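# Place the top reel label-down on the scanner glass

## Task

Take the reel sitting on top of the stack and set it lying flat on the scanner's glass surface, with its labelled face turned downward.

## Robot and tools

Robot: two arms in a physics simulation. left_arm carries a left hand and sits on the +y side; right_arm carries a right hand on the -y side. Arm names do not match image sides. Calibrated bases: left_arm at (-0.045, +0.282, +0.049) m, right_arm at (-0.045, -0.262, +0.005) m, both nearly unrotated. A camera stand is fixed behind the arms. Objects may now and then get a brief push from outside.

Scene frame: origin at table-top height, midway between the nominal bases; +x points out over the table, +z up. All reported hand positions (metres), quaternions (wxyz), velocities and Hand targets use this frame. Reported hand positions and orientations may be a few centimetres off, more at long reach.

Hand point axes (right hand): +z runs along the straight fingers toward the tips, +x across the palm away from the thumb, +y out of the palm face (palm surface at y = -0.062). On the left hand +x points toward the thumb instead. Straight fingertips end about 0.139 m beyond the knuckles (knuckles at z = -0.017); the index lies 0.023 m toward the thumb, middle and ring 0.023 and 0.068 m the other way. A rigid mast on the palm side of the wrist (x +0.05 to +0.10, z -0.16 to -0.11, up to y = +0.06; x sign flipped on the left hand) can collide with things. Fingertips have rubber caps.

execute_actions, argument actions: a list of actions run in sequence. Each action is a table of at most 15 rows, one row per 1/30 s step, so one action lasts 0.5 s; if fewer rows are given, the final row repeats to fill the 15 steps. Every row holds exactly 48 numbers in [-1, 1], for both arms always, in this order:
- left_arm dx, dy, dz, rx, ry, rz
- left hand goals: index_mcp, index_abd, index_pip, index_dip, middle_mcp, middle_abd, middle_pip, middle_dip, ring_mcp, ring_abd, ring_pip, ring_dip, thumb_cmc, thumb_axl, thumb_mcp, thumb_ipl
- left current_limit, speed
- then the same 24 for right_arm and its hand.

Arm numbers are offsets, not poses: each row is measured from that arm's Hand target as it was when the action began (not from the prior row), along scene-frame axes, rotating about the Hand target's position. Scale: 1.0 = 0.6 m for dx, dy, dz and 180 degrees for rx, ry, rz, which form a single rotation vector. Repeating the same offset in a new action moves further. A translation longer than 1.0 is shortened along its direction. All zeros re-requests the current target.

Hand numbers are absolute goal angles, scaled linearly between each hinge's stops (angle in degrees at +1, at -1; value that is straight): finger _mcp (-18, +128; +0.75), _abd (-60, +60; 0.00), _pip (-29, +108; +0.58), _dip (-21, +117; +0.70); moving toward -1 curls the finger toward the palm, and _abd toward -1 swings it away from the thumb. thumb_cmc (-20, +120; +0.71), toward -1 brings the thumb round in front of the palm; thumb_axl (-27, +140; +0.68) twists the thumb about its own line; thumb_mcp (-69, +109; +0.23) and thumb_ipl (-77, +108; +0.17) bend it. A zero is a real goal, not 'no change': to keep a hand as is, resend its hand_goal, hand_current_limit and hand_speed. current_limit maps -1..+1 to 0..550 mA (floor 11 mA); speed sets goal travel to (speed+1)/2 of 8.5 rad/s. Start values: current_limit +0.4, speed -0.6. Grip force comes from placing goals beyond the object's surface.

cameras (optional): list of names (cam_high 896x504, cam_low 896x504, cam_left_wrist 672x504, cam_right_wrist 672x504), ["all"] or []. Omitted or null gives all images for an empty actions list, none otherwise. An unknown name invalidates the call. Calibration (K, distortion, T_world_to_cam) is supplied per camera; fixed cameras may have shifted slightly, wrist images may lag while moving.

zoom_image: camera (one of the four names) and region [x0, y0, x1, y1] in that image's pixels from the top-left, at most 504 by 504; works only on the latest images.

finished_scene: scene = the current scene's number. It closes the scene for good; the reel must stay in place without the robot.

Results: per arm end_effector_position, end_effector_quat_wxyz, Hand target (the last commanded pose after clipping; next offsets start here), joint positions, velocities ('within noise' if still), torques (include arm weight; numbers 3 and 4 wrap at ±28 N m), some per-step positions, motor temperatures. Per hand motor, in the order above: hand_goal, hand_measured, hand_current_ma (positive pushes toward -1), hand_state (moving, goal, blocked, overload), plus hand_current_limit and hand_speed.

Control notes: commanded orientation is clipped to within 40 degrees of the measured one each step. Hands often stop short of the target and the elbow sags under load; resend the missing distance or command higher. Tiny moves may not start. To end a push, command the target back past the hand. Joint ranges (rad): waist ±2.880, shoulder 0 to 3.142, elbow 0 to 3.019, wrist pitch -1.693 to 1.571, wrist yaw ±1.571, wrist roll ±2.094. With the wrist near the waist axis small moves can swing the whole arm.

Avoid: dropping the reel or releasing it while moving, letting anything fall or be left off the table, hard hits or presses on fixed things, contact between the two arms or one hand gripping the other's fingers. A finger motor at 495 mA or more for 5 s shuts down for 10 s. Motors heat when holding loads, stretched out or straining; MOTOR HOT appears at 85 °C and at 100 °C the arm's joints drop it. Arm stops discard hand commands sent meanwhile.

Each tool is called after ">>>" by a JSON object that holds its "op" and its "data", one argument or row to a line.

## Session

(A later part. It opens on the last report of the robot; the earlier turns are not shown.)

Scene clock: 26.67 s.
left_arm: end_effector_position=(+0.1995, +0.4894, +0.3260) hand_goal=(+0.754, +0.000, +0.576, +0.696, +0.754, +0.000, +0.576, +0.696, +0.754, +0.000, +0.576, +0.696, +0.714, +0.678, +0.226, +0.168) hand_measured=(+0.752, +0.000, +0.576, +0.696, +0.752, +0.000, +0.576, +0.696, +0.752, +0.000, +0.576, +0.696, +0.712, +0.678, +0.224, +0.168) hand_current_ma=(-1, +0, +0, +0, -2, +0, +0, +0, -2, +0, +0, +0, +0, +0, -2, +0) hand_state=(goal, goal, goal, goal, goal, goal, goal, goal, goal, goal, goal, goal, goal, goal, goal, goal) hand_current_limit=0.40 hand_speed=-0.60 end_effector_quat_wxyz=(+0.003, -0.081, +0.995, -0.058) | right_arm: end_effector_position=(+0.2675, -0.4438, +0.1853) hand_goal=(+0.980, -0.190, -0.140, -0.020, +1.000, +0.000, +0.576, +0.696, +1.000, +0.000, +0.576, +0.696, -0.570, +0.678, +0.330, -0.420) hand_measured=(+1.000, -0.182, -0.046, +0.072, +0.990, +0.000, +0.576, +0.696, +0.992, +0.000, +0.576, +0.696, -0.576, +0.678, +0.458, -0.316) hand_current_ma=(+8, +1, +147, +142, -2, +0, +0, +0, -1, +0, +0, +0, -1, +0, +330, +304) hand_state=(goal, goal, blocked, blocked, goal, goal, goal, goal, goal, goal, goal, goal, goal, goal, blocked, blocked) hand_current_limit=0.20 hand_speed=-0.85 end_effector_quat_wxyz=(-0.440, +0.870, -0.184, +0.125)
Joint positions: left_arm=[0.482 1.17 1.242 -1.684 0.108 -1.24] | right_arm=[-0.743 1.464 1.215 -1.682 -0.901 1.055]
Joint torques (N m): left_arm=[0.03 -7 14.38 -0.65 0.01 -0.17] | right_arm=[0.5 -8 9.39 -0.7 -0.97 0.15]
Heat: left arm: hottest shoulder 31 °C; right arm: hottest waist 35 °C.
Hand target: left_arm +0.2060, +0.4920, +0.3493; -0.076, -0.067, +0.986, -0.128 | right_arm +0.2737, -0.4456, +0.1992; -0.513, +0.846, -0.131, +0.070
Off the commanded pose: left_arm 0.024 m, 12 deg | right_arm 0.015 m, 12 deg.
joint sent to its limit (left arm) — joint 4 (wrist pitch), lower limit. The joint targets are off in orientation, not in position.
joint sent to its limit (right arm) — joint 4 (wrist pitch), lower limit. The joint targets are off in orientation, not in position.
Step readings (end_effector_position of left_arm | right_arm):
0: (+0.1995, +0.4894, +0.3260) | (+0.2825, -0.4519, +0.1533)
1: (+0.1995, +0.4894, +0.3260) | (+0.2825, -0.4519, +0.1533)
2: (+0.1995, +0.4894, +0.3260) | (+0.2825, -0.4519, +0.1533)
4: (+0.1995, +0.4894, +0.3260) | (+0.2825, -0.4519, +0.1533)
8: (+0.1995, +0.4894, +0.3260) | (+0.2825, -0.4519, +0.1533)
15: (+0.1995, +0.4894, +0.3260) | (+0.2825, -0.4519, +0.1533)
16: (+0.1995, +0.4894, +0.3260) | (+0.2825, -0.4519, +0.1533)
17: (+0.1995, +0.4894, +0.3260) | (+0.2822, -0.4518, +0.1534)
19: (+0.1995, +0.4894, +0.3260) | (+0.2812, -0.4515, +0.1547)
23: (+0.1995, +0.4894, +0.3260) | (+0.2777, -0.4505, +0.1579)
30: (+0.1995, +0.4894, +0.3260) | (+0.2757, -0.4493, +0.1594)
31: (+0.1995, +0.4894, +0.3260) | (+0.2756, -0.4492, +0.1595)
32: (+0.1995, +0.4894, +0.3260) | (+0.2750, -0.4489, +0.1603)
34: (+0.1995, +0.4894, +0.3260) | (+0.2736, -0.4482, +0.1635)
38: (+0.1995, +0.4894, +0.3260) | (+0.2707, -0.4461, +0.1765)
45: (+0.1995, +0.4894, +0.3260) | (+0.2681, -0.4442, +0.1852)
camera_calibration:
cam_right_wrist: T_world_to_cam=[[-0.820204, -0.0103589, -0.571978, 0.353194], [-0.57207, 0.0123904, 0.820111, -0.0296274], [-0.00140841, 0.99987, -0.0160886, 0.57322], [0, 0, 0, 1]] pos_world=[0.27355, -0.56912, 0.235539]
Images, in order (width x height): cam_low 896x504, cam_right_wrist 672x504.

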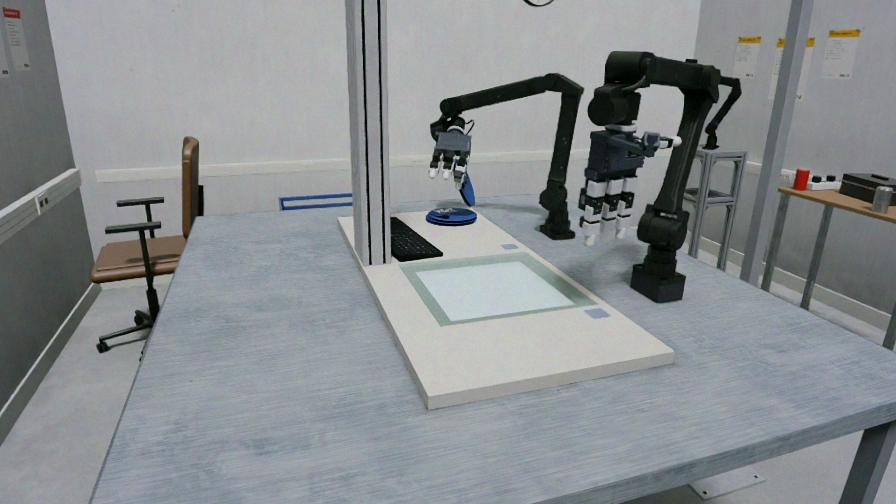

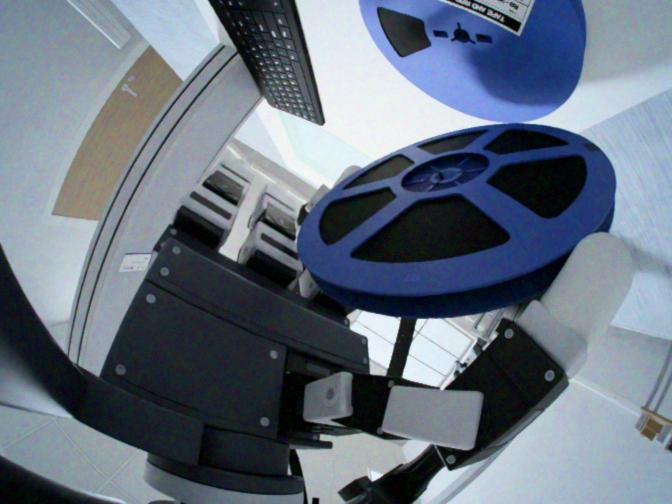

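>>> {"op": "execute_actions", "data": {
  "actions": [
    [[0,0,0,0,0,0,0.754,0,0.576,0.696,0.754,0,0.576,0.696,0.754,0,0.576,0.696,0.714,0.678,0.226,0.168,0.4,-0.6,0.01,0.01,0.06,0,0,0,0.979,-0.19,-0.14,-0.04,1,0,0.576,0.696,1,0,0.576,0.696,-0.571,0.678,0.33,-0.43,0.2,-0.85]],
    [[0,0,0,0,0,0,0.754,0,0.576,0.696,0.754,0,0.576,0.696,0.754,0,0.576,0.696,0.714,0.678,0.226,0.168,0.4,-0.6,0.03,0.05,0.05,0.0015,-0.0349,0.0188,0.979,-0.19,-0.14,-0.04,1,0,0.576,0.696,1,0,0.576,0.696,-0.571,0.678,0.33,-0.44,0.2,-0.85]],
    [[0,0,0,0,0,0,0.754,0,0.576,0.696,0.754,0,0.576,0.696,0.754,0,0.576,0.696,0.714,0.678,0.226,0.168,0.4,-0.6,0.03,0.09,0.03,0.0015,-0.0349,0.0188,0.979,-0.19,-0.14,-0.04,1,0,0.576,0.696,1,0,0.576,0.696,-0.571,0.678,0.33,-0.44,0.2,-0.85]],
    [[0,0,0,0,0,0,0.754,0,0.576,0.696,0.754,0,0.576,0.696,0.754,0,0.576,0.696,0.714,0.678,0.226,0.168,0.4,-0.6,0.03,0.1,0,0.0015,-0.0349,0.0188,0.979,-0.19,-0.14,-0.04,1,0,0.576,0.696,1,0,0.576,0.696,-0.571,0.678,0.33,-0.44,0.2,-0.85]]
  ],
  "cameras": ["cam_right_wrist","cam_low"]
}}

Scene clock: 29.70 s.
left_arm: end_effector_position=(+0.1995, +0.4894, +0.3260) hand_goal=(+0.754, +0.000, +0.576, +0.696, +0.754, +0.000, +0.576, +0.696, +0.754, +0.000, +0.576, +0.696, +0.714, +0.678, +0.226, +0.168) hand_measured=(+0.752, +0.000, +0.576, +0.696, +0.752, +0.000, +0.576, +0.696, +0.752, +0.000, +0.576, +0.696, +0.712, +0.678, +0.224, +0.168) hand_current_ma=(-1, +0, +0, +0, -2, +0, +0, +0, -2, +0, +0, +0, +0, +0, -2, +0) hand_state=(goal, goal, goal, goal, goal, goal, goal, goal, goal, goal, goal, goal, goal, goal, goal, goal) hand_current_limit=0.40 hand_speed=-0.60 end_effector_quat_wxyz=(+0.003, -0.081, +0.995, -0.058) | right_arm: end_effector_position=(+0.3303, -0.2935, +0.2745) hand_goal=(+0.980, -0.190, -0.140, -0.040, +1.000, +0.000, +0.576, +0.696, +1.000, +0.000, +0.576, +0.696, -0.570, +0.678, +0.330, -0.440) hand_measured=(+1.000, -0.180, -0.042, +0.064, +0.990, +0.000, +0.576, +0.696, +0.992, +0.000, +0.576, +0.696, -0.570, +0.678, +0.458, -0.318) hand_current_ma=(+8, +2, +156, +176, -2, +0, +0, +0, -2, +0, +0, +0, +0, +0, +330, +330) hand_state=(goal, goal, blocked, blocked, goal, goal, goal, goal, goal, goal, goal, goal, goal, goal, blocked, blocked) hand_current_limit=0.20 hand_speed=-0.85 end_effector_quat_wxyz=(-0.513, +0.839, -0.003, +0.179)
Joint positions: left_arm=[0.482 1.17 1.242 -1.684 0.108 -1.24] | right_arm=[-0.4 1.311 1.257 -1.682 -1.144 1.056]
Joint torques (N m): left_arm=[-0.21 -7.18 14.39 -0.69 0 -0.15] | right_arm=[0.73 -6.48 9.29 -0.21 -1.27 -0.17]
Heat: left arm: hottest shoulder 31 °C; right arm: hottest waist 35 °C.
Hand target: left_arm +0.2060, +0.4920, +0.3493; -0.076, -0.067, +0.986, -0.128 | right_arm +0.3337, -0.2956, +0.2832; -0.537, +0.827, +0.030, +0.161
Off the commanded pose: left_arm 0.024 m, 12 deg | right_arm 0.010 m, 5 deg.
joint sent to its limit (left arm) — joint 4 (wrist pitch), lower limit. The joint targets are off in orientation, not in position.
joint sent to its limit (right arm) — joint 4 (wrist pitch), lower limit. The joint targets are off in orientation, not in position.
Step readings (end_effector_position of left_arm | right_arm):
0: (+0.1995, +0.4894, +0.3260) | (+0.2675, -0.4438, +0.1853)
1: (+0.1995, +0.4894, +0.3260) | (+0.2674, -0.4437, +0.1853)
2: (+0.1995, +0.4894, +0.3260) | (+0.2672, -0.4432, +0.1857)
4: (+0.1995, +0.4894, +0.3260) | (+0.2665, -0.4407, +0.1880)
8: (+0.1995, +0.4894, +0.3260) | (+0.2681, -0.4353, +0.1998)
15: (+0.1995, +0.4894, +0.3260) | (+0.2715, -0.4345, +0.2150)
16: (+0.1995, +0.4894, +0.3260) | (+0.2717, -0.4341, +0.2152)
17: (+0.1995, +0.4894, +0.3260) | (+0.2732, -0.4323, +0.2162)
19: (+0.1995, +0.4894, +0.3260) | (+0.2773, -0.4265, +0.2199)
23: (+0.1995, +0.4894, +0.3260) | (+0.2840, -0.4104, +0.2321)
30: (+0.1995, +0.4894, +0.3260) | (+0.2890, -0.4034, +0.2441)
31: (+0.1995, +0.4894, +0.3260) | (+0.2894, -0.4029, +0.2443)
32: (+0.1995, +0.4894, +0.3260) | (+0.2909, -0.4010, +0.2454)
34: (+0.1995, +0.4894, +0.3260) | (+0.2964, -0.3913, +0.2493)
38: (+0.1995, +0.4894, +0.3260) | (+0.3054, -0.3641, +0.2591)
45: (+0.1995, +0.4894, +0.3260) | (+0.3082, -0.3504, +0.2649)
46: (+0.1995, +0.4894, +0.3260) | (+0.3086, -0.3502, +0.2651)
47: (+0.1995, +0.4894, +0.3260) | (+0.3103, -0.3481, +0.2663)
49: (+0.1995, +0.4894, +0.3260) | (+0.3164, -0.3374, +0.2700)
53: (+0.1995, +0.4894, +0.3260) | (+0.3259, -0.3073, +0.2736)
60: (+0.1995, +0.4894, +0.3260) | (+0.3297, -0.2933, +0.2745)
camera_calibration:
cam_right_wrist: T_world_to_cam=[[-0.597617, -0.14719, -0.788156, 0.403002], [-0.751869, -0.238534, 0.61465, -0.0266391], [-0.278473, 0.959915, 0.0318843, 0.49102], [0, 0, 0, 1]] pos_world=[0.357547, -0.418374, 0.318346]
Images, in order (width x height): cam_low 896x504, cam_right_wrist 672x504.

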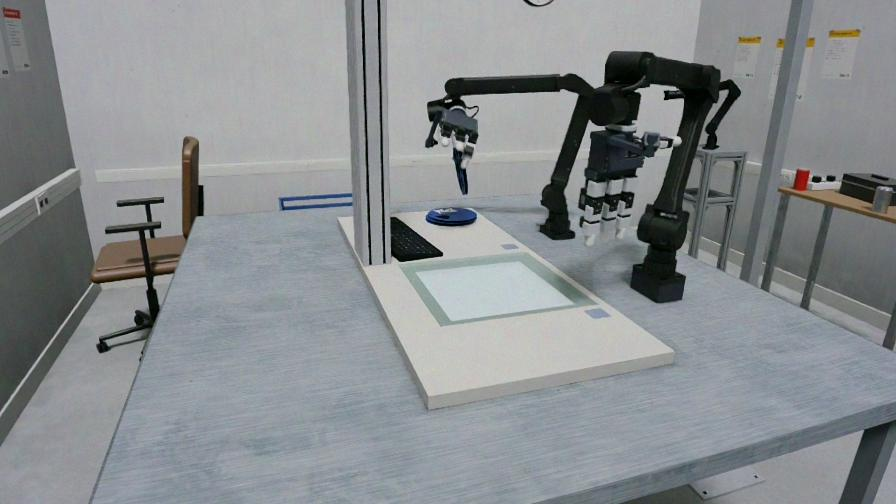

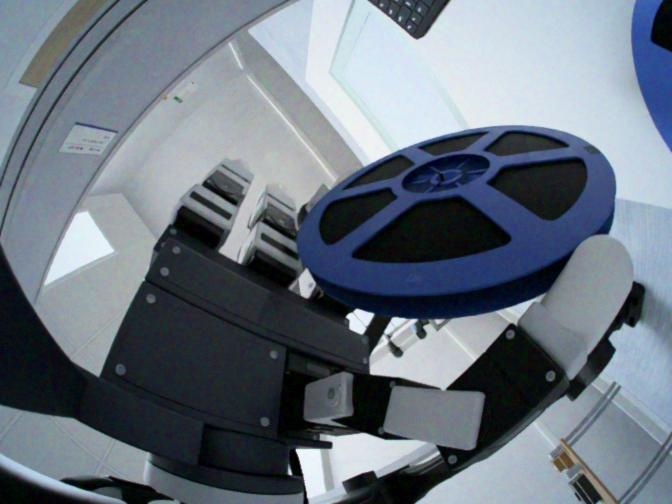

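>>> {"op": "execute_actions", "data": {
  "actions": [
    [[0,0,0,0,0,0,0.754,0,0.576,0.696,0.754,0,0.576,0.696,0.754,0,0.576,0.696,0.714,0.678,0.226,0.168,0.4,-0.6,0.0175,0.105,0,0.0015,-0.0349,0.0188,0.979,-0.19,-0.14,-0.04,1,0,0.576,0.696,1,0,0.576,0.696,-0.571,0.678,0.33,-0.44,0.2,-0.85]],
    [[0,0,0,0,0,0,0.754,0,0.576,0.696,0.754,0,0.576,0.696,0.754,0,0.576,0.696,0.714,0.678,0.226,0.168,0.4,-0.6,0.0175,0.105,0,0.0015,-0.0349,0.0188,0.979,-0.19,-0.14,-0.04,1,0,0.576,0.696,1,0,0.576,0.696,-0.571,0.678,0.33,-0.44,0.2,-0.85]],
    [[0,0,0,0,0,0,0.754,0,0.576,0.696,0.754,0,0.576,0.696,0.754,0,0.576,0.696,0.714,0.678,0.226,0.168,0.4,-0.6,0.0175,0.105,0,0.0015,-0.0349,0.0188,0.979,-0.19,-0.14,-0.04,1,0,0.576,0.696,1,0,0.576,0.696,-0.571,0.678,0.33,-0.44,0.2,-0.85]],
    [[0,0,0,0,0,0,0.754,0,0.576,0.696,0.754,0,0.576,0.696,0.754,0,0.576,0.696,0.714,0.678,0.226,0.168,0.4,-0.6,0.0175,0.105,0,0.0015,-0.0349,0.0188,0.979,-0.19,-0.14,-0.04,1,0,0.576,0.696,1,0,0.576,0.696,-0.571,0.678,0.33,-0.44,0.2,-0.85]]
  ],
  "cameras": ["cam_high","cam_low"]
}}

Scene clock: 33.40 s.
left_arm: end_effector_position=(+0.1995, +0.4894, +0.3260) hand_goal=(+0.754, +0.000, +0.576, +0.696, +0.754, +0.000, +0.576, +0.696, +0.754, +0.000, +0.576, +0.696, +0.714, +0.678, +0.226, +0.168) hand_measured=(+0.752, +0.000, +0.576, +0.696, +0.752, +0.000, +0.576, +0.696, +0.752, +0.000, +0.576, +0.696, +0.712, +0.678, +0.224, +0.168) hand_current_ma=(-1, +0, +0, +0, -2, +0, +0, +0, -2, +0, +0, +0, +0, +0, -2, +0) hand_state=(goal, goal, goal, goal, goal, goal, goal, goal, goal, goal, goal, goal, goal, goal, goal, goal) hand_current_limit=0.40 hand_speed=-0.60 end_effector_quat_wxyz=(+0.003, -0.081, +0.995, -0.058) | right_arm: end_effector_position=(+0.3736, -0.0439, +0.2678) hand_goal=(+0.980, -0.190, -0.140, -0.040, +1.000, +0.000, +0.576, +0.696, +1.000, +0.000, +0.576, +0.696, -0.570, +0.678, +0.330, -0.440) hand_measured=(+1.000, -0.178, -0.042, +0.062, +0.990, +0.000, +0.576, +0.696, +0.992, +0.000, +0.576, +0.696, -0.560, +0.678, +0.458, -0.318) hand_current_ma=(+8, +2, +159, +168, -2, +0, +0, +0, -2, +0, +0, +0, +2, +0, +330, +330) hand_state=(goal, goal, blocked, blocked, goal, goal, goal, goal, goal, goal, goal, goal, goal, goal, blocked, blocked) hand_current_limit=0.20 hand_speed=-0.85 end_effector_quat_wxyz=(-0.541, +0.767, +0.235, +0.254)
Joint positions: left_arm=[0.482 1.17 1.242 -1.684 0.108 -1.24] | right_arm=[0.238 1.168 0.981 -0.511 -1.109 1.762]
Joint torques (N m): left_arm=[-0.32 -7 14.42 -0.68 0 -0.16] | right_arm=[-0.03 -7.47 9.57 2.55 -0.7 0.03]
Heat: left arm: hottest shoulder 31 °C; right arm: hottest waist 35 °C.
Hand target: left_arm +0.2060, +0.4920, +0.3493; -0.076, -0.067, +0.986, -0.128 | right_arm +0.3757, -0.0436, +0.2831; -0.541, +0.759, +0.240, +0.273
Off the commanded pose: left_arm 0.024 m, 12 deg | right_arm 0.016 m, 2 deg.
joint sent to its limit (left arm) — joint 4 (wrist pitch), lower limit. The joint targets are off in orientation, not in position.
Step readings (end_effector_position of left_arm | right_arm):
0: (+0.1995, +0.4894, +0.3260) | (+0.3303, -0.2935, +0.2745)
1: (+0.1995, +0.4894, +0.3260) | (+0.3306, -0.2932, +0.2749)
2: (+0.1995, +0.4894, +0.3260) | (+0.3317, -0.2908, +0.2759)
4: (+0.1995, +0.4894, +0.3260) | (+0.3348, -0.2787, +0.2778)
8: (+0.1995, +0.4894, +0.3260) | (+0.3377, -0.2465, +0.2758)
15: (+0.1995, +0.4894, +0.3260) | (+0.3416, -0.2322, +0.2740)
16: (+0.1995, +0.4894, +0.3260) | (+0.3427, -0.2322, +0.2741)
17: (+0.1995, +0.4894, +0.3260) | (+0.3451, -0.2302, +0.2744)
19: (+0.1995, +0.4894, +0.3260) | (+0.3504, -0.2194, +0.2739)
23: (+0.1995, +0.4894, +0.3260) | (+0.3521, -0.1853, +0.2732)
30: (+0.1995, +0.4894, +0.3260) | (+0.3559, -0.1699, +0.2759)
31: (+0.1995, +0.4894, +0.3260) | (+0.3568, -0.1701, +0.2760)
32: (+0.1995, +0.4894, +0.3260) | (+0.3587, -0.1689, +0.2758)
34: (+0.1995, +0.4894, +0.3260) | (+0.3633, -0.1584, +0.2753)
38: (+0.1995, +0.4894, +0.3260) | (+0.3637, -0.1225, +0.2731)
45: (+0.1995, +0.4894, +0.3260) | (+0.3658, -0.1073, +0.2710)
46: (+0.1995, +0.4894, +0.3260) | (+0.3667, -0.1077, +0.2711)
47: (+0.1995, +0.4894, +0.3260) | (+0.3688, -0.1067, +0.2715)
49: (+0.1995, +0.4894, +0.3260) | (+0.3744, -0.0968, +0.2728)
53: (+0.1995, +0.4894, +0.3260) | (+0.3736, -0.0604, +0.2740)
60: (+0.1995, +0.4894, +0.3260) | (+0.3740, -0.0436, +0.2677)
Images, in order (width x height): cam_high 896x504, cam_low 896x504.

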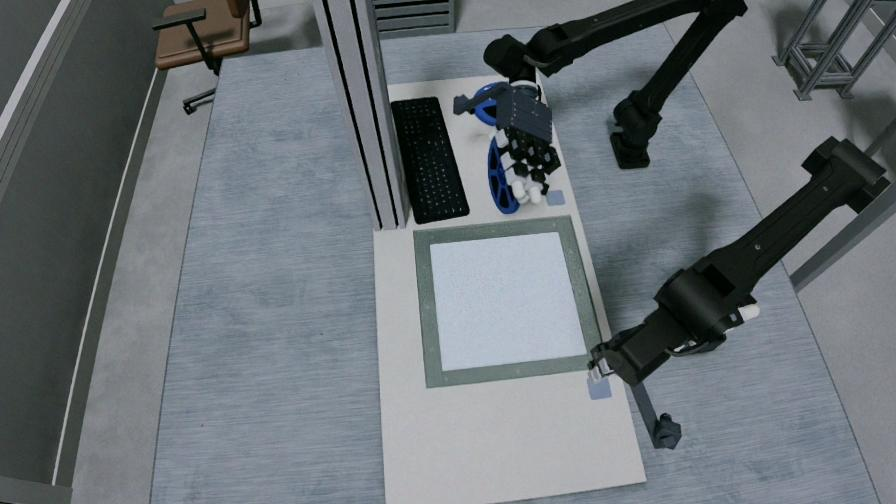

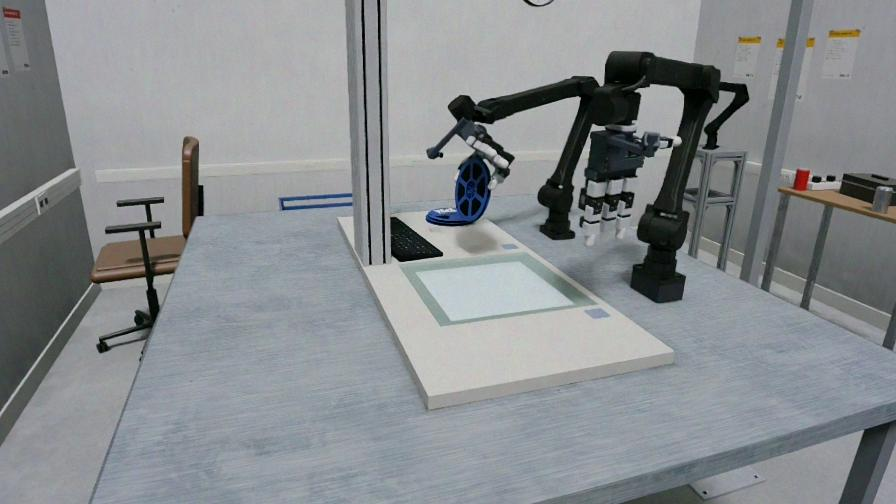

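>>> {"op": "execute_actions", "data": {
  "actions": [
    [[0,0,0,0,0,0,0.754,0,0.576,0.696,0.754,0,0.576,0.696,0.754,0,0.576,0.696,0.714,0.678,0.226,0.168,0.4,-0.6,0.0175,0.115,0,0.0015,-0.0349,0.0188,0.979,-0.19,-0.14,-0.04,1,0,0.576,0.696,1,0,0.576,0.696,-0.571,0.678,0.33,-0.44,0.2,-0.85]],
    [[0,0,0,0,0,0,0.754,0,0.576,0.696,0.754,0,0.576,0.696,0.754,0,0.576,0.696,0.714,0.678,0.226,0.168,0.4,-0.6,0.0175,0.115,-0.02,0.0015,-0.0349,0.0188,0.979,-0.19,-0.14,-0.04,1,0,0.576,0.696,1,0,0.576,0.696,-0.571,0.678,0.33,-0.44,0.2,-0.85]],
    [[0,0,0,0,0,0,0.754,0,0.576,0.696,0.754,0,0.576,0.696,0.754,0,0.576,0.696,0.714,0.678,0.226,0.168,0.4,-0.6,0.0175,0.1,-0.05,0.0015,-0.0349,0.0188,0.979,-0.19,-0.14,-0.04,1,0,0.576,0.696,1,0,0.576,0.696,-0.571,0.678,0.33,-0.44,0.2,-0.85]],
    [[0,0,0,0,0,0,0.754,0,0.576,0.696,0.754,0,0.576,0.696,0.754,0,0.576,0.696,0.714,0.678,0.226,0.168,0.4,-0.6,0,0.02,-0.05,0.0154,-0.0417,0,0.979,-0.19,-0.14,-0.04,1,0,0.576,0.696,1,0,0.576,0.696,-0.571,0.678,0.33,-0.44,0.2,-0.85]]
  ],
  "cameras": ["cam_high","cam_low","cam_right_wrist"]
}}

Scene clock: 36.13 s.
left_arm: end_effector_position=(+0.1995, +0.4894, +0.3260) hand_goal=(+0.754, +0.000, +0.576, +0.696, +0.754, +0.000, +0.576, +0.696, +0.754, +0.000, +0.576, +0.696, +0.714, +0.678, +0.226, +0.168) hand_measured=(+0.752, +0.000, +0.576, +0.696, +0.752, +0.000, +0.576, +0.696, +0.752, +0.000, +0.576, +0.696, +0.712, +0.678, +0.224, +0.168) hand_current_ma=(-1, +0, +0, +0, -2, +0, +0, +0, -2, +0, +0, +0, +0, +0, -2, +0) hand_state=(goal, goal, goal, goal, goal, goal, goal, goal, goal, goal, goal, goal, goal, goal, goal, goal) hand_current_limit=0.40 hand_speed=-0.60 end_effector_quat_wxyz=(+0.003, -0.081, +0.995, -0.058) | right_arm: end_effector_position=(+0.4034, +0.1583, +0.1971) hand_goal=(+0.980, -0.190, -0.140, -0.040, +1.000, +0.000, +0.576, +0.696, +1.000, +0.000, +0.576, +0.696, -0.570, +0.678, +0.330, -0.440) hand_measured=(+1.000, -0.176, -0.040, +0.060, +0.990, +0.002, +0.576, +0.696, +0.992, +0.002, +0.576, +0.696, -0.552, +0.678, +0.458, -0.318) hand_current_ma=(+8, +3, +160, +165, -2, +0, +0, +0, -2, +0, +0, +0, +7, +0, +330, +330) hand_state=(goal, goal, blocked, blocked, goal, goal, goal, goal, goal, goal, goal, goal, goal, goal, blocked, blocked) hand_current_limit=0.20 hand_speed=-0.85 end_effector_quat_wxyz=(-0.512, +0.657, +0.402, +0.380)
Joint positions: left_arm=[0.482 1.17 1.242 -1.684 0.108 -1.24] | right_arm=[0.647 1.506 0.905 0.322 -0.829 1.746]
Joint torques (N m): left_arm=[-0.03 -7 14.42 -0.68 0 -0.14] | right_arm=[0.44 -8.7 9.01 3.33 -0.11 -0.35]
Motor temperatures (°C): left_arm=[27 31 31 30 25 27] | right_arm=[35 30 35 30 29 29]
Heat: left arm: hottest shoulder 31 °C; right arm: hottest waist 35 °C.
Hand target: left_arm +0.2060, +0.4920, +0.3493; -0.076, -0.067, +0.986, -0.128 | right_arm +0.4073, +0.1663, +0.2111; -0.511, +0.639, +0.414, +0.399
Off the commanded pose: left_arm 0.024 m, 12 deg | right_arm 0.017 m, 3 deg.
joint sent to its limit (left arm) — joint 4 (wrist pitch), lower limit. The joint targets are off in orientation, not in position.
Step readings (end_effector_position of left_arm | right_arm):
0: (+0.1995, +0.4894, +0.3260) | (+0.3736, -0.0439, +0.2678)
1: (+0.1995, +0.4894, +0.3260) | (+0.3741, -0.0439, +0.2679)
2: (+0.1995, +0.4894, +0.3260) | (+0.3759, -0.0418, +0.2683)
4: (+0.1995, +0.4894, +0.3260) | (+0.3823, -0.0327, +0.2717)
8: (+0.1995, +0.4894, +0.3260) | (+0.3780, +0.0044, +0.2807)
15: (+0.1995, +0.4894, +0.3260) | (+0.3772, +0.0249, +0.2790)
16: (+0.1995, +0.4894, +0.3260) | (+0.3789, +0.0246, +0.2780)
17: (+0.1995, +0.4894, +0.3260) | (+0.3820, +0.0257, +0.2774)
19: (+0.1995, +0.4894, +0.3260) | (+0.3896, +0.0354, +0.2765)
23: (+0.1995, +0.4894, +0.3260) | (+0.3871, +0.0699, +0.2657)
30: (+0.1995, +0.4894, +0.3260) | (+0.3835, +0.0910, +0.2502)
31: (+0.1995, +0.4894, +0.3260) | (+0.3843, +0.0911, +0.2507)
32: (+0.1995, +0.4894, +0.3260) | (+0.3873, +0.0920, +0.2514)
34: (+0.1995, +0.4894, +0.3260) | (+0.3945, +0.1001, +0.2520)
38: (+0.1995, +0.4894, +0.3260) | (+0.3942, +0.1271, +0.2345)
45: (+0.1995, +0.4894, +0.3260) | (+0.3896, +0.1455, +0.2067)
46: (+0.1995, +0.4894, +0.3260) | (+0.3904, +0.1457, +0.2077)
47: (+0.1995, +0.4894, +0.3260) | (+0.3931, +0.1463, +0.2106)
49: (+0.1995, +0.4894, +0.3260) | (+0.4006, +0.1487, +0.2181)
53: (+0.1995, +0.4894, +0.3260) | (+0.4060, +0.1533, +0.2199)
60: (+0.1995, +0.4894, +0.3260) | (+0.4025, +0.1575, +0.1966)
camera_calibration:
cam_right_wrist: T_world_to_cam=[[0.292671, -0.190969, -0.93695, 0.129206], [-0.751386, -0.651959, -0.101825, 0.390177], [-0.591408, 0.733812, -0.334301, 0.31438], [0, 0, 0, 1]] pos_world=[0.441285, 0.0483581, 0.265887]
Images, in order (width x height): cam_high 896x504, cam_low 896x504, cam_right_wrist 672x504.

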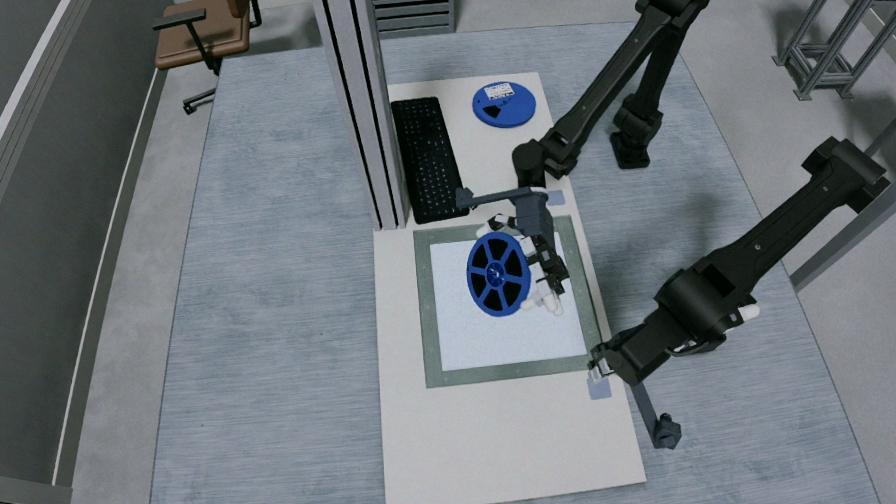

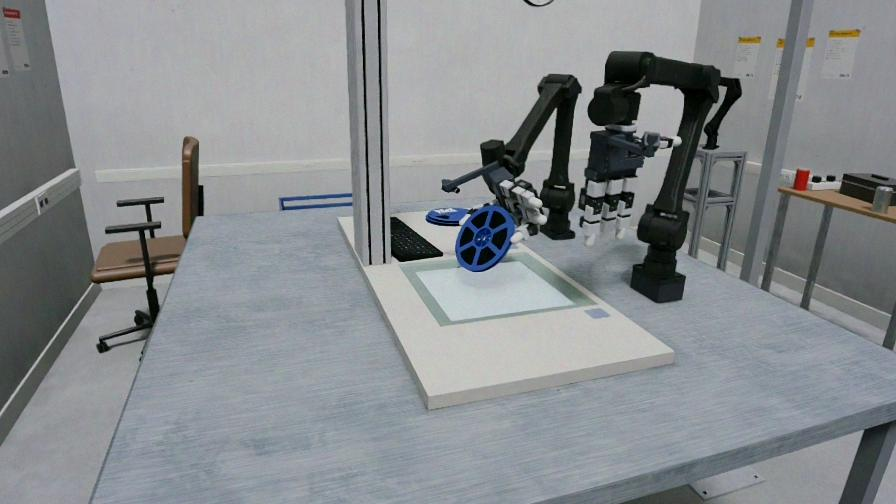

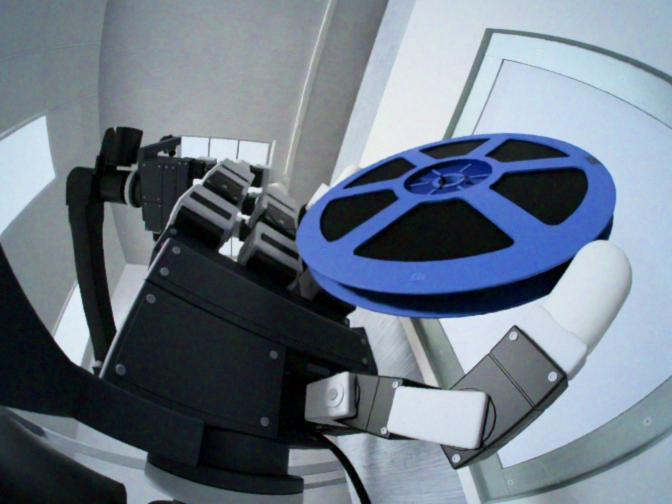

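>>> {"op": "execute_actions", "data": {
  "actions": [
    [[0,0,0,0,0,0,0.754,0,0.576,0.696,0.754,0,0.576,0.696,0.754,0,0.576,0.696,0.714,0.678,0.226,0.168,0.4,-0.6,0,0,-0.05,0,0,0,0.979,-0.19,-0.14,-0.04,1,0,0.576,0.696,1,0,0.576,0.696,-0.571,0.678,0.33,-0.44,0.2,-0.85]],
    [[0,0,0,0,0,0,0.754,0,0.576,0.696,0.754,0,0.576,0.696,0.754,0,0.576,0.696,0.714,0.678,0.226,0.168,0.4,-0.6,0,0,-0.046,0,0,0,0.979,-0.19,-0.14,-0.04,1,0,0.576,0.696,1,0,0.576,0.696,-0.571,0.678,0.33,-0.44,0.2,-0.85]],
    [[0,0,0,0,0,0,0.754,0,0.576,0.696,0.754,0,0.576,0.696,0.754,0,0.576,0.696,0.714,0.678,0.226,0.168,0.4,-0.6,0,0,-0.035,0,0,0,0.979,-0.19,-0.12,0,1,0,0.576,0.696,1,0,0.576,0.696,-0.571,0.678,0.35,-0.4,0.2,-0.85]],
    [[0,0,0,0,0,0,0.754,0,0.576,0.696,0.754,0,0.576,0.696,0.754,0,0.576,0.696,0.714,0.678,0.226,0.168,0.4,-0.6,-0.02,-0.007,-0.022,0,0,0,0.979,-0.19,-0.12,0,1,0,0.576,0.696,1,0,0.576,0.696,-0.571,0.678,0.35,-0.4,0.2,-0.85]]
  ],
  "cameras": ["cam_high","cam_low","cam_right_wrist"]
}}

>>> {"op": "zoom_image", "data": {
  "camera": "cam_low",
  "region": [400, 120, 620, 340]
}}

Scene clock: 38.93 s.
left_arm: end_effector_position=(+0.1995, +0.4894, +0.3260) hand_goal=(+0.754, +0.000, +0.576, +0.696, +0.754, +0.000, +0.576, +0.696, +0.754, +0.000, +0.576, +0.696, +0.714, +0.678, +0.226, +0.168) hand_measured=(+0.752, +0.000, +0.576, +0.696, +0.752, +0.000, +0.576, +0.696, +0.752, +0.000, +0.576, +0.696, +0.712, +0.678, +0.224, +0.168) hand_current_ma=(-1, +0, +0, +0, -2, +0, +0, +0, -2, +0, +0, +0, +0, +0, -2, +0) hand_state=(goal, goal, goal, goal, goal, goal, goal, goal, goal, goal, goal, goal, goal, goal, goal, goal) hand_current_limit=0.40 hand_speed=-0.60 end_effector_quat_wxyz=(+0.003, -0.081, +0.995, -0.058) | right_arm: end_effector_position=(+0.3944, +0.1550, +0.1152) hand_goal=(+0.980, -0.190, -0.120, +0.000, +1.000, +0.000, +0.576, +0.696, +1.000, +0.000, +0.576, +0.696, -0.570, +0.678, +0.350, -0.400) hand_measured=(+1.000, -0.176, -0.034, +0.060, +0.990, +0.002, +0.576, +0.696, +0.992, +0.002, +0.576, +0.696, -0.556, +0.678, +0.458, -0.322) hand_current_ma=(+8, +3, +120, +61, -2, +0, +0, +0, -1, +0, +0, +0, +4, +0, +303, +180) hand_state=(goal, goal, blocked, blocked, goal, goal, goal, goal, goal, goal, goal, goal, goal, goal, blocked, blocked) hand_current_limit=0.20 hand_speed=-0.85 end_effector_quat_wxyz=(-0.511, +0.650, +0.406, +0.389)
Joint positions: left_arm=[0.482 1.17 1.242 -1.684 0.108 -1.24] | right_arm=[0.654 1.657 0.787 0.611 -0.822 1.741]
Joint torques (N m): left_arm=[-0.15 -7 14.38 -0.72 0 -0.15] | right_arm=[0.73 -8.7 7.25 3.45 -0.09 -0.27]
Heat: left arm: hottest shoulder 31 °C; right arm: hottest waist 35 °C.
Hand target: left_arm +0.2060, +0.4920, +0.3493; -0.076, -0.067, +0.986, -0.128 | right_arm +0.3953, +0.1621, +0.1194; -0.511, +0.639, +0.414, +0.399
Off the commanded pose: left_arm 0.024 m, 12 deg | right_arm 0.008 m, 2 deg.
joint sent to its limit (left arm) — joint 4 (wrist pitch), lower limit. The joint targets are off in orientation, not in position.
Step readings (end_effector_position of left_arm | right_arm):
0: (+0.1995, +0.4894, +0.3260) | (+0.4034, +0.1583, +0.1971)
1: (+0.1995, +0.4894, +0.3260) | (+0.4035, +0.1584, +0.1973)
2: (+0.1995, +0.4894, +0.3260) | (+0.4037, +0.1585, +0.1975)
4: (+0.1995, +0.4894, +0.3260) | (+0.4048, +0.1592, +0.1970)
8: (+0.1995, +0.4894, +0.3260) | (+0.4051, +0.1595, +0.1846)
15: (+0.1995, +0.4894, +0.3260) | (+0.4030, +0.1579, +0.1663)
16: (+0.1995, +0.4894, +0.3260) | (+0.4031, +0.1580, +0.1666)
17: (+0.1995, +0.4894, +0.3260) | (+0.4036, +0.1584, +0.1672)
19: (+0.1995, +0.4894, +0.3260) | (+0.4052, +0.1595, +0.1681)
23: (+0.1995, +0.4894, +0.3260) | (+0.4060, +0.1601, +0.1579)
30: (+0.1995, +0.4894, +0.3260) | (+0.4041, +0.1586, +0.1436)
31: (+0.1995, +0.4894, +0.3260) | (+0.4043, +0.1588, +0.1443)
32: (+0.1995, +0.4894, +0.3260) | (+0.4046, +0.1590, +0.1446)
34: (+0.1995, +0.4894, +0.3260) | (+0.4057, +0.1597, +0.1439)
38: (+0.1995, +0.4894, +0.3260) | (+0.4065, +0.1607, +0.1372)
45: (+0.1995, +0.4894, +0.3260) | (+0.4063, +0.1605, +0.1320)
46: (+0.1995, +0.4894, +0.3260) | (+0.4061, +0.1604, +0.1320)
47: (+0.1995, +0.4894, +0.3260) | (+0.4060, +0.1600, +0.1320)
49: (+0.1995, +0.4894, +0.3260) | (+0.4039, +0.1588, +0.1304)
53: (+0.1995, +0.4894, +0.3260) | (+0.3967, +0.1557, +0.1215)
60: (+0.1995, +0.4894, +0.3260) | (+0.3941, +0.1548, +0.1146)
camera_calibration:
cam_right_wrist: T_world_to_cam=[[0.313646, -0.181555, -0.932021, 0.0442153], [-0.748601, -0.651114, -0.125086, 0.374346], [-0.584142, 0.736945, -0.340132, 0.281453], [0, 0, 0, 1]] pos_world=[0.430777, 0.044354, 0.183766]
Images, in order (width x height): cam_high 896x504, cam_low 896x504, cam_right_wrist 672x504.

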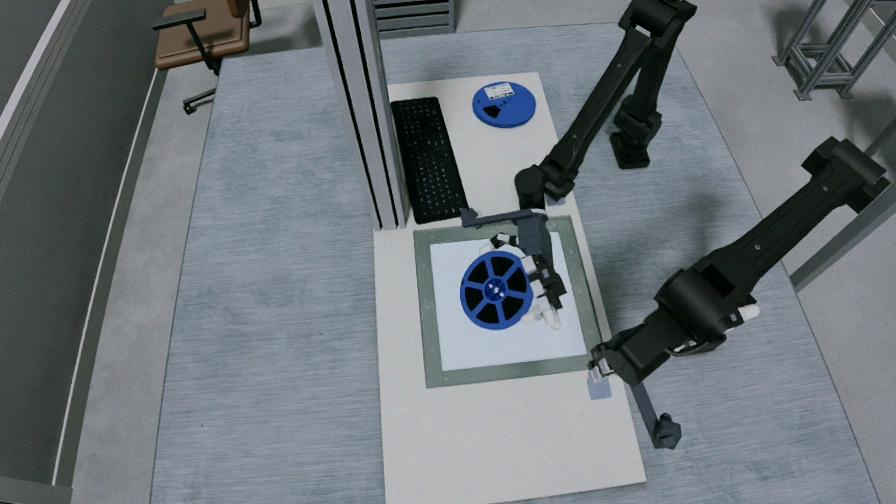

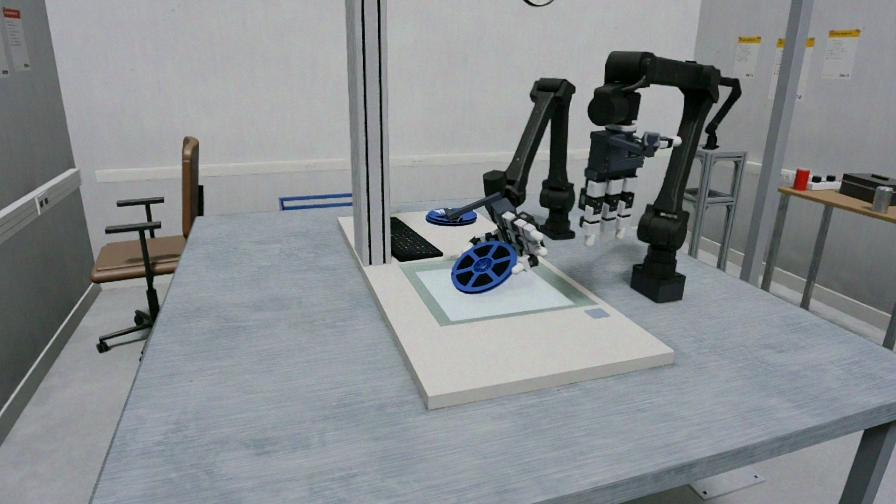

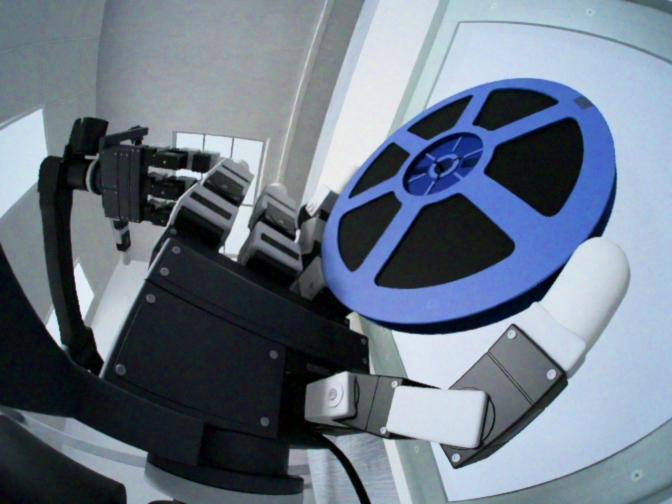

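Scaled by 2.291.

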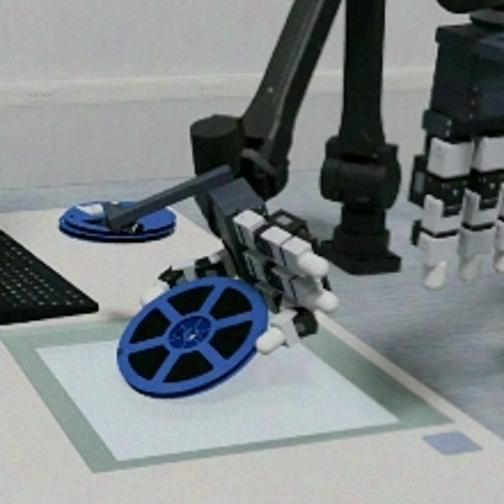

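>>> {"op": "execute_actions", "data": {
  "actions": [
    [[0,0,0,0,0,0,0.754,0,0.576,0.696,0.754,0,0.576,0.696,0.754,0,0.576,0.696,0.714,0.678,0.226,0.168,0.4,-0.6,-0.015,-0.005,-0.03,0,0,0,0.979,-0.19,-0.12,0,1,0,0.576,0.696,1,0,0.576,0.696,-0.571,0.678,0.35,-0.4,0.2,-0.85]],
    [[0,0,0,0,0,0,0.754,0,0.576,0.696,0.754,0,0.576,0.696,0.754,0,0.576,0.696,0.714,0.678,0.226,0.168,0.4,-0.6,-0.012,-0.004,-0.03,0,0,0,0.979,-0.19,-0.12,0,1,0,0.576,0.696,1,0,0.576,0.696,-0.571,0.678,0.35,-0.4,0.2,-0.85]],
    [[0,0,0,0,0,0,0.754,0,0.576,0.696,0.754,0,0.576,0.696,0.754,0,0.576,0.696,0.714,0.678,0.226,0.168,0.4,-0.6,-0.008,-0.003,-0.025,0,0,0,0.979,-0.19,-0.12,0,1,0,0.576,0.696,1,0,0.576,0.696,-0.571,0.678,0.35,-0.4,0.2,-0.85]]
  ],
  "cameras": ["cam_low","cam_right_wrist"]
}}

>>> {"op": "zoom_image", "data": {
  "camera": "cam_low",
  "region": [430, 200, 590, 320]
}}

Scene clock: 40.87 s.
left_arm: end_effector_position=(+0.1995, +0.4894, +0.3260) hand_goal=(+0.754, +0.000, +0.576, +0.696, +0.754, +0.000, +0.576, +0.696, +0.754, +0.000, +0.576, +0.696, +0.714, +0.678, +0.226, +0.168) hand_measured=(+0.752, +0.000, +0.576, +0.696, +0.752, +0.000, +0.576, +0.696, +0.752, +0.000, +0.576, +0.696, +0.712, +0.678, +0.224, +0.168) hand_current_ma=(-1, +0, +0, +0, -2, +0, +0, +0, -2, +0, +0, +0, +0, +0, -2, +0) hand_state=(goal, goal, goal, goal, goal, goal, goal, goal, goal, goal, goal, goal, goal, goal, goal, goal) hand_current_limit=0.40 hand_speed=-0.60 end_effector_quat_wxyz=(+0.003, -0.081, +0.995, -0.058) | right_arm: end_effector_position=(+0.3750, +0.1481, +0.0647) hand_goal=(+0.980, -0.190, -0.120, +0.000, +1.000, +0.000, +0.576, +0.696, +1.000, +0.000, +0.576, +0.696, -0.570, +0.678, +0.350, -0.400) hand_measured=(+1.000, -0.174, -0.034, +0.060, +0.990, +0.002, +0.576, +0.696, +0.992, +0.002, +0.576, +0.696, -0.554, +0.678, +0.458, -0.332) hand_current_ma=(+8, +4, +120, +61, -2, +0, +0, +0, -1, +0, +0, +0, +5, +0, +303, +137) hand_state=(goal, goal, blocked, blocked, goal, goal, goal, goal, goal, goal, goal, goal, goal, goal, blocked, blocked) hand_current_limit=0.20 hand_speed=-0.85 end_effector_quat_wxyz=(-0.510, +0.649, +0.407, +0.391)
Joint positions: left_arm=[0.482 1.17 1.242 -1.684 0.108 -1.24] | right_arm=[0.669 1.756 0.706 0.795 -0.806 1.741]
Joint torques (N m): left_arm=[-0.09 -7.12 14.39 -0.69 -0.01 -0.15] | right_arm=[0.5 -8.59 5.93 3.34 -0.07 -0.23]
Heat: left arm: hottest shoulder 31 °C; right arm: hottest waist 35 °C.
Hand target: left_arm +0.2060, +0.4920, +0.3493; -0.076, -0.067, +0.986, -0.128 | right_arm +0.3743, +0.1549, +0.0684; -0.511, +0.639, +0.414, +0.399
Off the commanded pose: left_arm 0.024 m, 12 deg | right_arm 0.008 m, 2 deg.
joint sent to its limit (left arm) — joint 4 (wrist pitch), lower limit. The joint targets are off in orientation, not in position.
Step readings (end_effector_position of left_arm | right_arm):
0: (+0.1995, +0.4894, +0.3260) | (+0.3944, +0.1550, +0.1152)
1: (+0.1995, +0.4894, +0.3260) | (+0.3945, +0.1550, +0.1154)
2: (+0.1995, +0.4894, +0.3260) | (+0.3943, +0.1548, +0.1153)
4: (+0.1995, +0.4894, +0.3260) | (+0.3929, +0.1548, +0.1141)
8: (+0.1995, +0.4894, +0.3260) | (+0.3881, +0.1527, +0.1045)
15: (+0.1995, +0.4894, +0.3260) | (+0.3851, +0.1514, +0.0949)
16: (+0.1995, +0.4894, +0.3260) | (+0.3853, +0.1515, +0.0954)
17: (+0.1995, +0.4894, +0.3260) | (+0.3853, +0.1516, +0.0956)
19: (+0.1995, +0.4894, +0.3260) | (+0.3849, +0.1520, +0.0959)
23: (+0.1995, +0.4894, +0.3260) | (+0.3814, +0.1508, +0.0872)
30: (+0.1995, +0.4894, +0.3260) | (+0.3788, +0.1491, +0.0773)
31: (+0.1995, +0.4894, +0.3260) | (+0.3789, +0.1493, +0.0777)
32: (+0.1995, +0.4894, +0.3260) | (+0.3790, +0.1495, +0.0783)
34: (+0.1995, +0.4894, +0.3260) | (+0.3789, +0.1501, +0.0787)
38: (+0.1995, +0.4894, +0.3260) | (+0.3768, +0.1495, +0.0718)
45: (+0.1995, +0.4894, +0.3260) | (+0.3747, +0.1479, +0.0641)
camera_calibration:
cam_right_wrist: T_world_to_cam=[[0.319008, -0.182304, -0.930053, -0.00002688], [-0.748001, -0.651051, -0.128948, 0.348942], [-0.582004, 0.736816, -0.344054, 0.257486], [0, 0, 0, 1]] pos_world=[0.410875, 0.0374545, 0.133559]
Images, in order (width x height): cam_low 896x504, cam_right_wrist 672x504.

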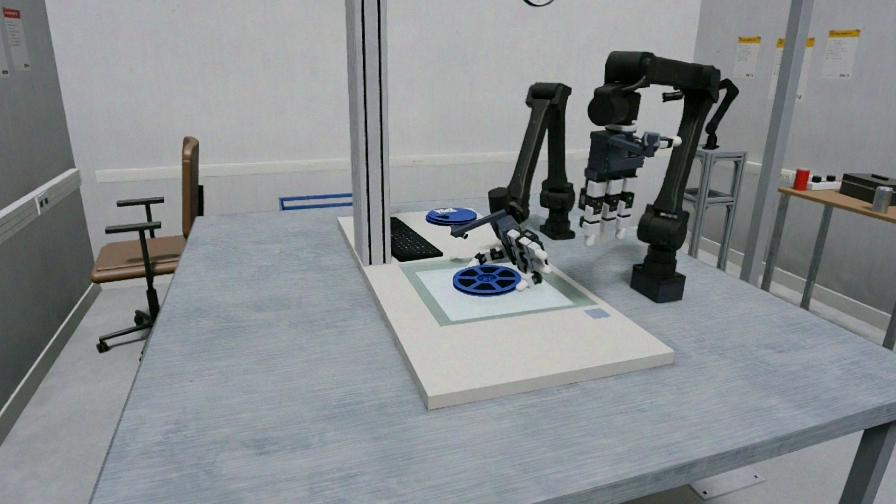

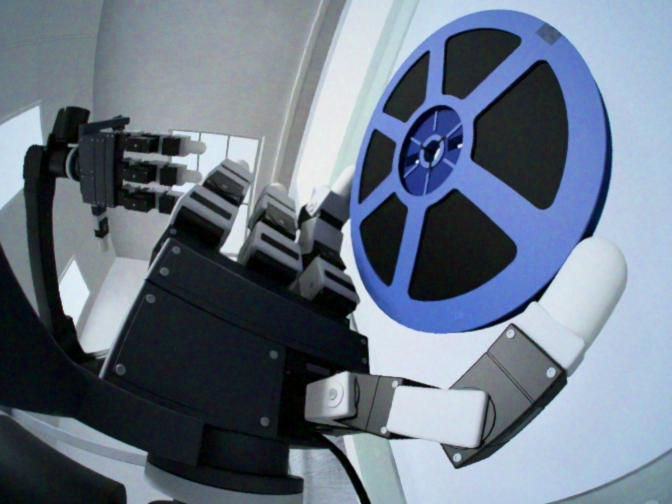

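Scaled by 3.150.

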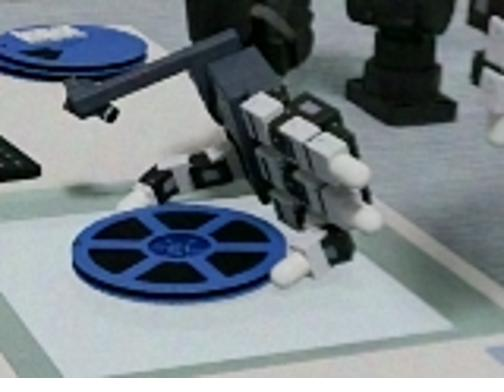

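>>> {"op": "execute_actions", "data": {
  "actions": [
    [[0,0,0,0,0,0,0.754,0,0.576,0.696,0.754,0,0.576,0.696,0.754,0,0.576,0.696,0.714,0.678,0.226,0.168,0.4,-0.6,-0.002,-0.001,-0.014,0,0,0,0.979,-0.19,-0.12,0.02,1,0,0.576,0.696,1,0,0.576,0.696,-0.571,0.678,0.36,-0.38,0.1,-0.85]]
  ],
  "cameras": ["cam_low","cam_right_wrist"]
}}

>>> {"op": "zoom_image", "data": {
  "camera": "cam_low",
  "region": [440, 230, 560, 310]
}}

Scene clock: 41.67 s.
left_arm: end_effector_position=(+0.1995, +0.4894, +0.3260) hand_goal=(+0.754, +0.000, +0.576, +0.696, +0.754, +0.000, +0.576, +0.696, +0.754, +0.000, +0.576, +0.696, +0.714, +0.678, +0.226, +0.168) hand_measured=(+0.752, +0.000, +0.576, +0.696, +0.752, +0.000, +0.576, +0.696, +0.752, +0.000, +0.576, +0.696, +0.712, +0.678, +0.224, +0.168) hand_current_ma=(-1, +0, +0, +0, -2, +0, +0, +0, -2, +0, +0, +0, +0, +0, -2, +0) hand_state=(goal, goal, goal, goal, goal, goal, goal, goal, goal, goal, goal, goal, goal, goal, goal, goal) hand_current_limit=0.40 hand_speed=-0.60 end_effector_quat_wxyz=(+0.003, -0.081, +0.995, -0.058) | right_arm: end_effector_position=(+0.3753, +0.1485, +0.0617) hand_goal=(+0.980, -0.190, -0.120, +0.020, +1.000, +0.000, +0.576, +0.696, +1.000, +0.000, +0.576, +0.696, -0.570, +0.678, +0.360, -0.380) hand_measured=(+1.000, -0.174, -0.034, +0.060, +0.990, +0.002, +0.576, +0.696, +0.992, +0.002, +0.576, +0.696, -0.562, +0.678, +0.458, -0.332) hand_current_ma=(+8, +4, +120, +28, -2, +0, +0, +0, -1, +0, +0, +0, +1, +0, +251, +71) hand_state=(goal, goal, blocked, blocked, goal, goal, goal, goal, goal, goal, goal, goal, goal, goal, blocked, blocked) hand_current_limit=0.10 hand_speed=-0.85 end_effector_quat_wxyz=(-0.510, +0.646, +0.408, +0.396)
Joint positions: left_arm=[0.482 1.17 1.242 -1.684 0.108 -1.24] | right_arm=[0.67 1.772 0.703 0.825 -0.804 1.741]
Joint torques (N m): left_arm=[-0.26 -7.06 14.42 -0.64 0 -0.15] | right_arm=[1.14 -8.82 5.57 3.17 -0.08 -0.21]
Heat: left arm: hottest shoulder 31 °C; right arm: hottest waist 35 °C.
Hand target: left_arm +0.2060, +0.4920, +0.3493; -0.076, -0.067, +0.986, -0.128 | right_arm +0.3730, +0.1543, +0.0600; -0.511, +0.639, +0.414, +0.399
Off the commanded pose: left_arm 0.024 m, 12 deg | right_arm 0.006 m, 1 deg.
joint sent to its limit (left arm) — joint 4 (wrist pitch), lower limit. The joint targets are off in orientation, not in position.
Step readings (end_effector_position of left_arm | right_arm):
0: (+0.1995, +0.4894, +0.3260) | (+0.3750, +0.1481, +0.0647)
1: (+0.1995, +0.4894, +0.3260) | (+0.3750, +0.1481, +0.0648)
2: (+0.1995, +0.4894, +0.3260) | (+0.3750, +0.1484, +0.0650)
4: (+0.1995, +0.4894, +0.3260) | (+0.3755, +0.1487, +0.0651)
8: (+0.1995, +0.4894, +0.3260) | (+0.3754, +0.1489, +0.0619)
15: (+0.1995, +0.4894, +0.3260) | (+0.3754, +0.1486, +0.0618)
camera_calibration:
cam_right_wrist: T_world_to_cam=[[0.327523, -0.176281, -0.928253, -0.00702273], [-0.747205, -0.649621, -0.140275, 0.349294], [-0.578284, 0.739539, -0.344484, 0.254507], [0, 0, 0, 1]] pos_world=[0.410472, 0.0374529, 0.130152]
Images, in order (width x height): cam_low 896x504, cam_right_wrist 672x504.

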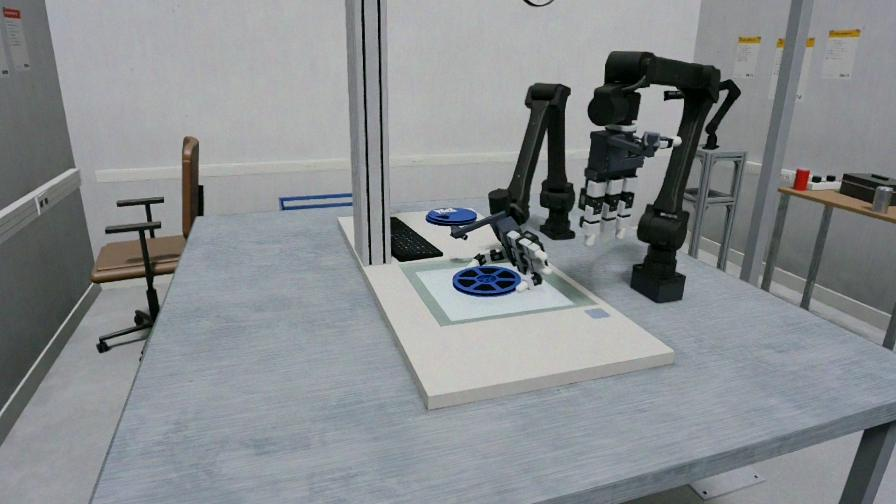

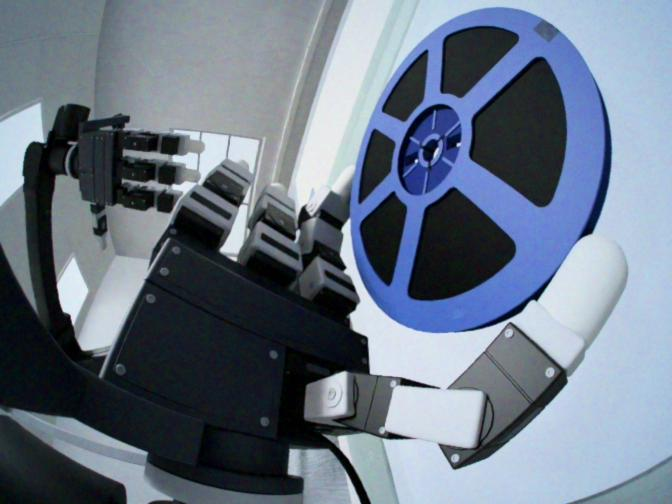

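Scaled by 4.200.

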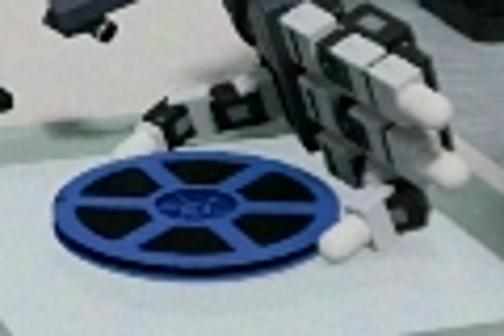

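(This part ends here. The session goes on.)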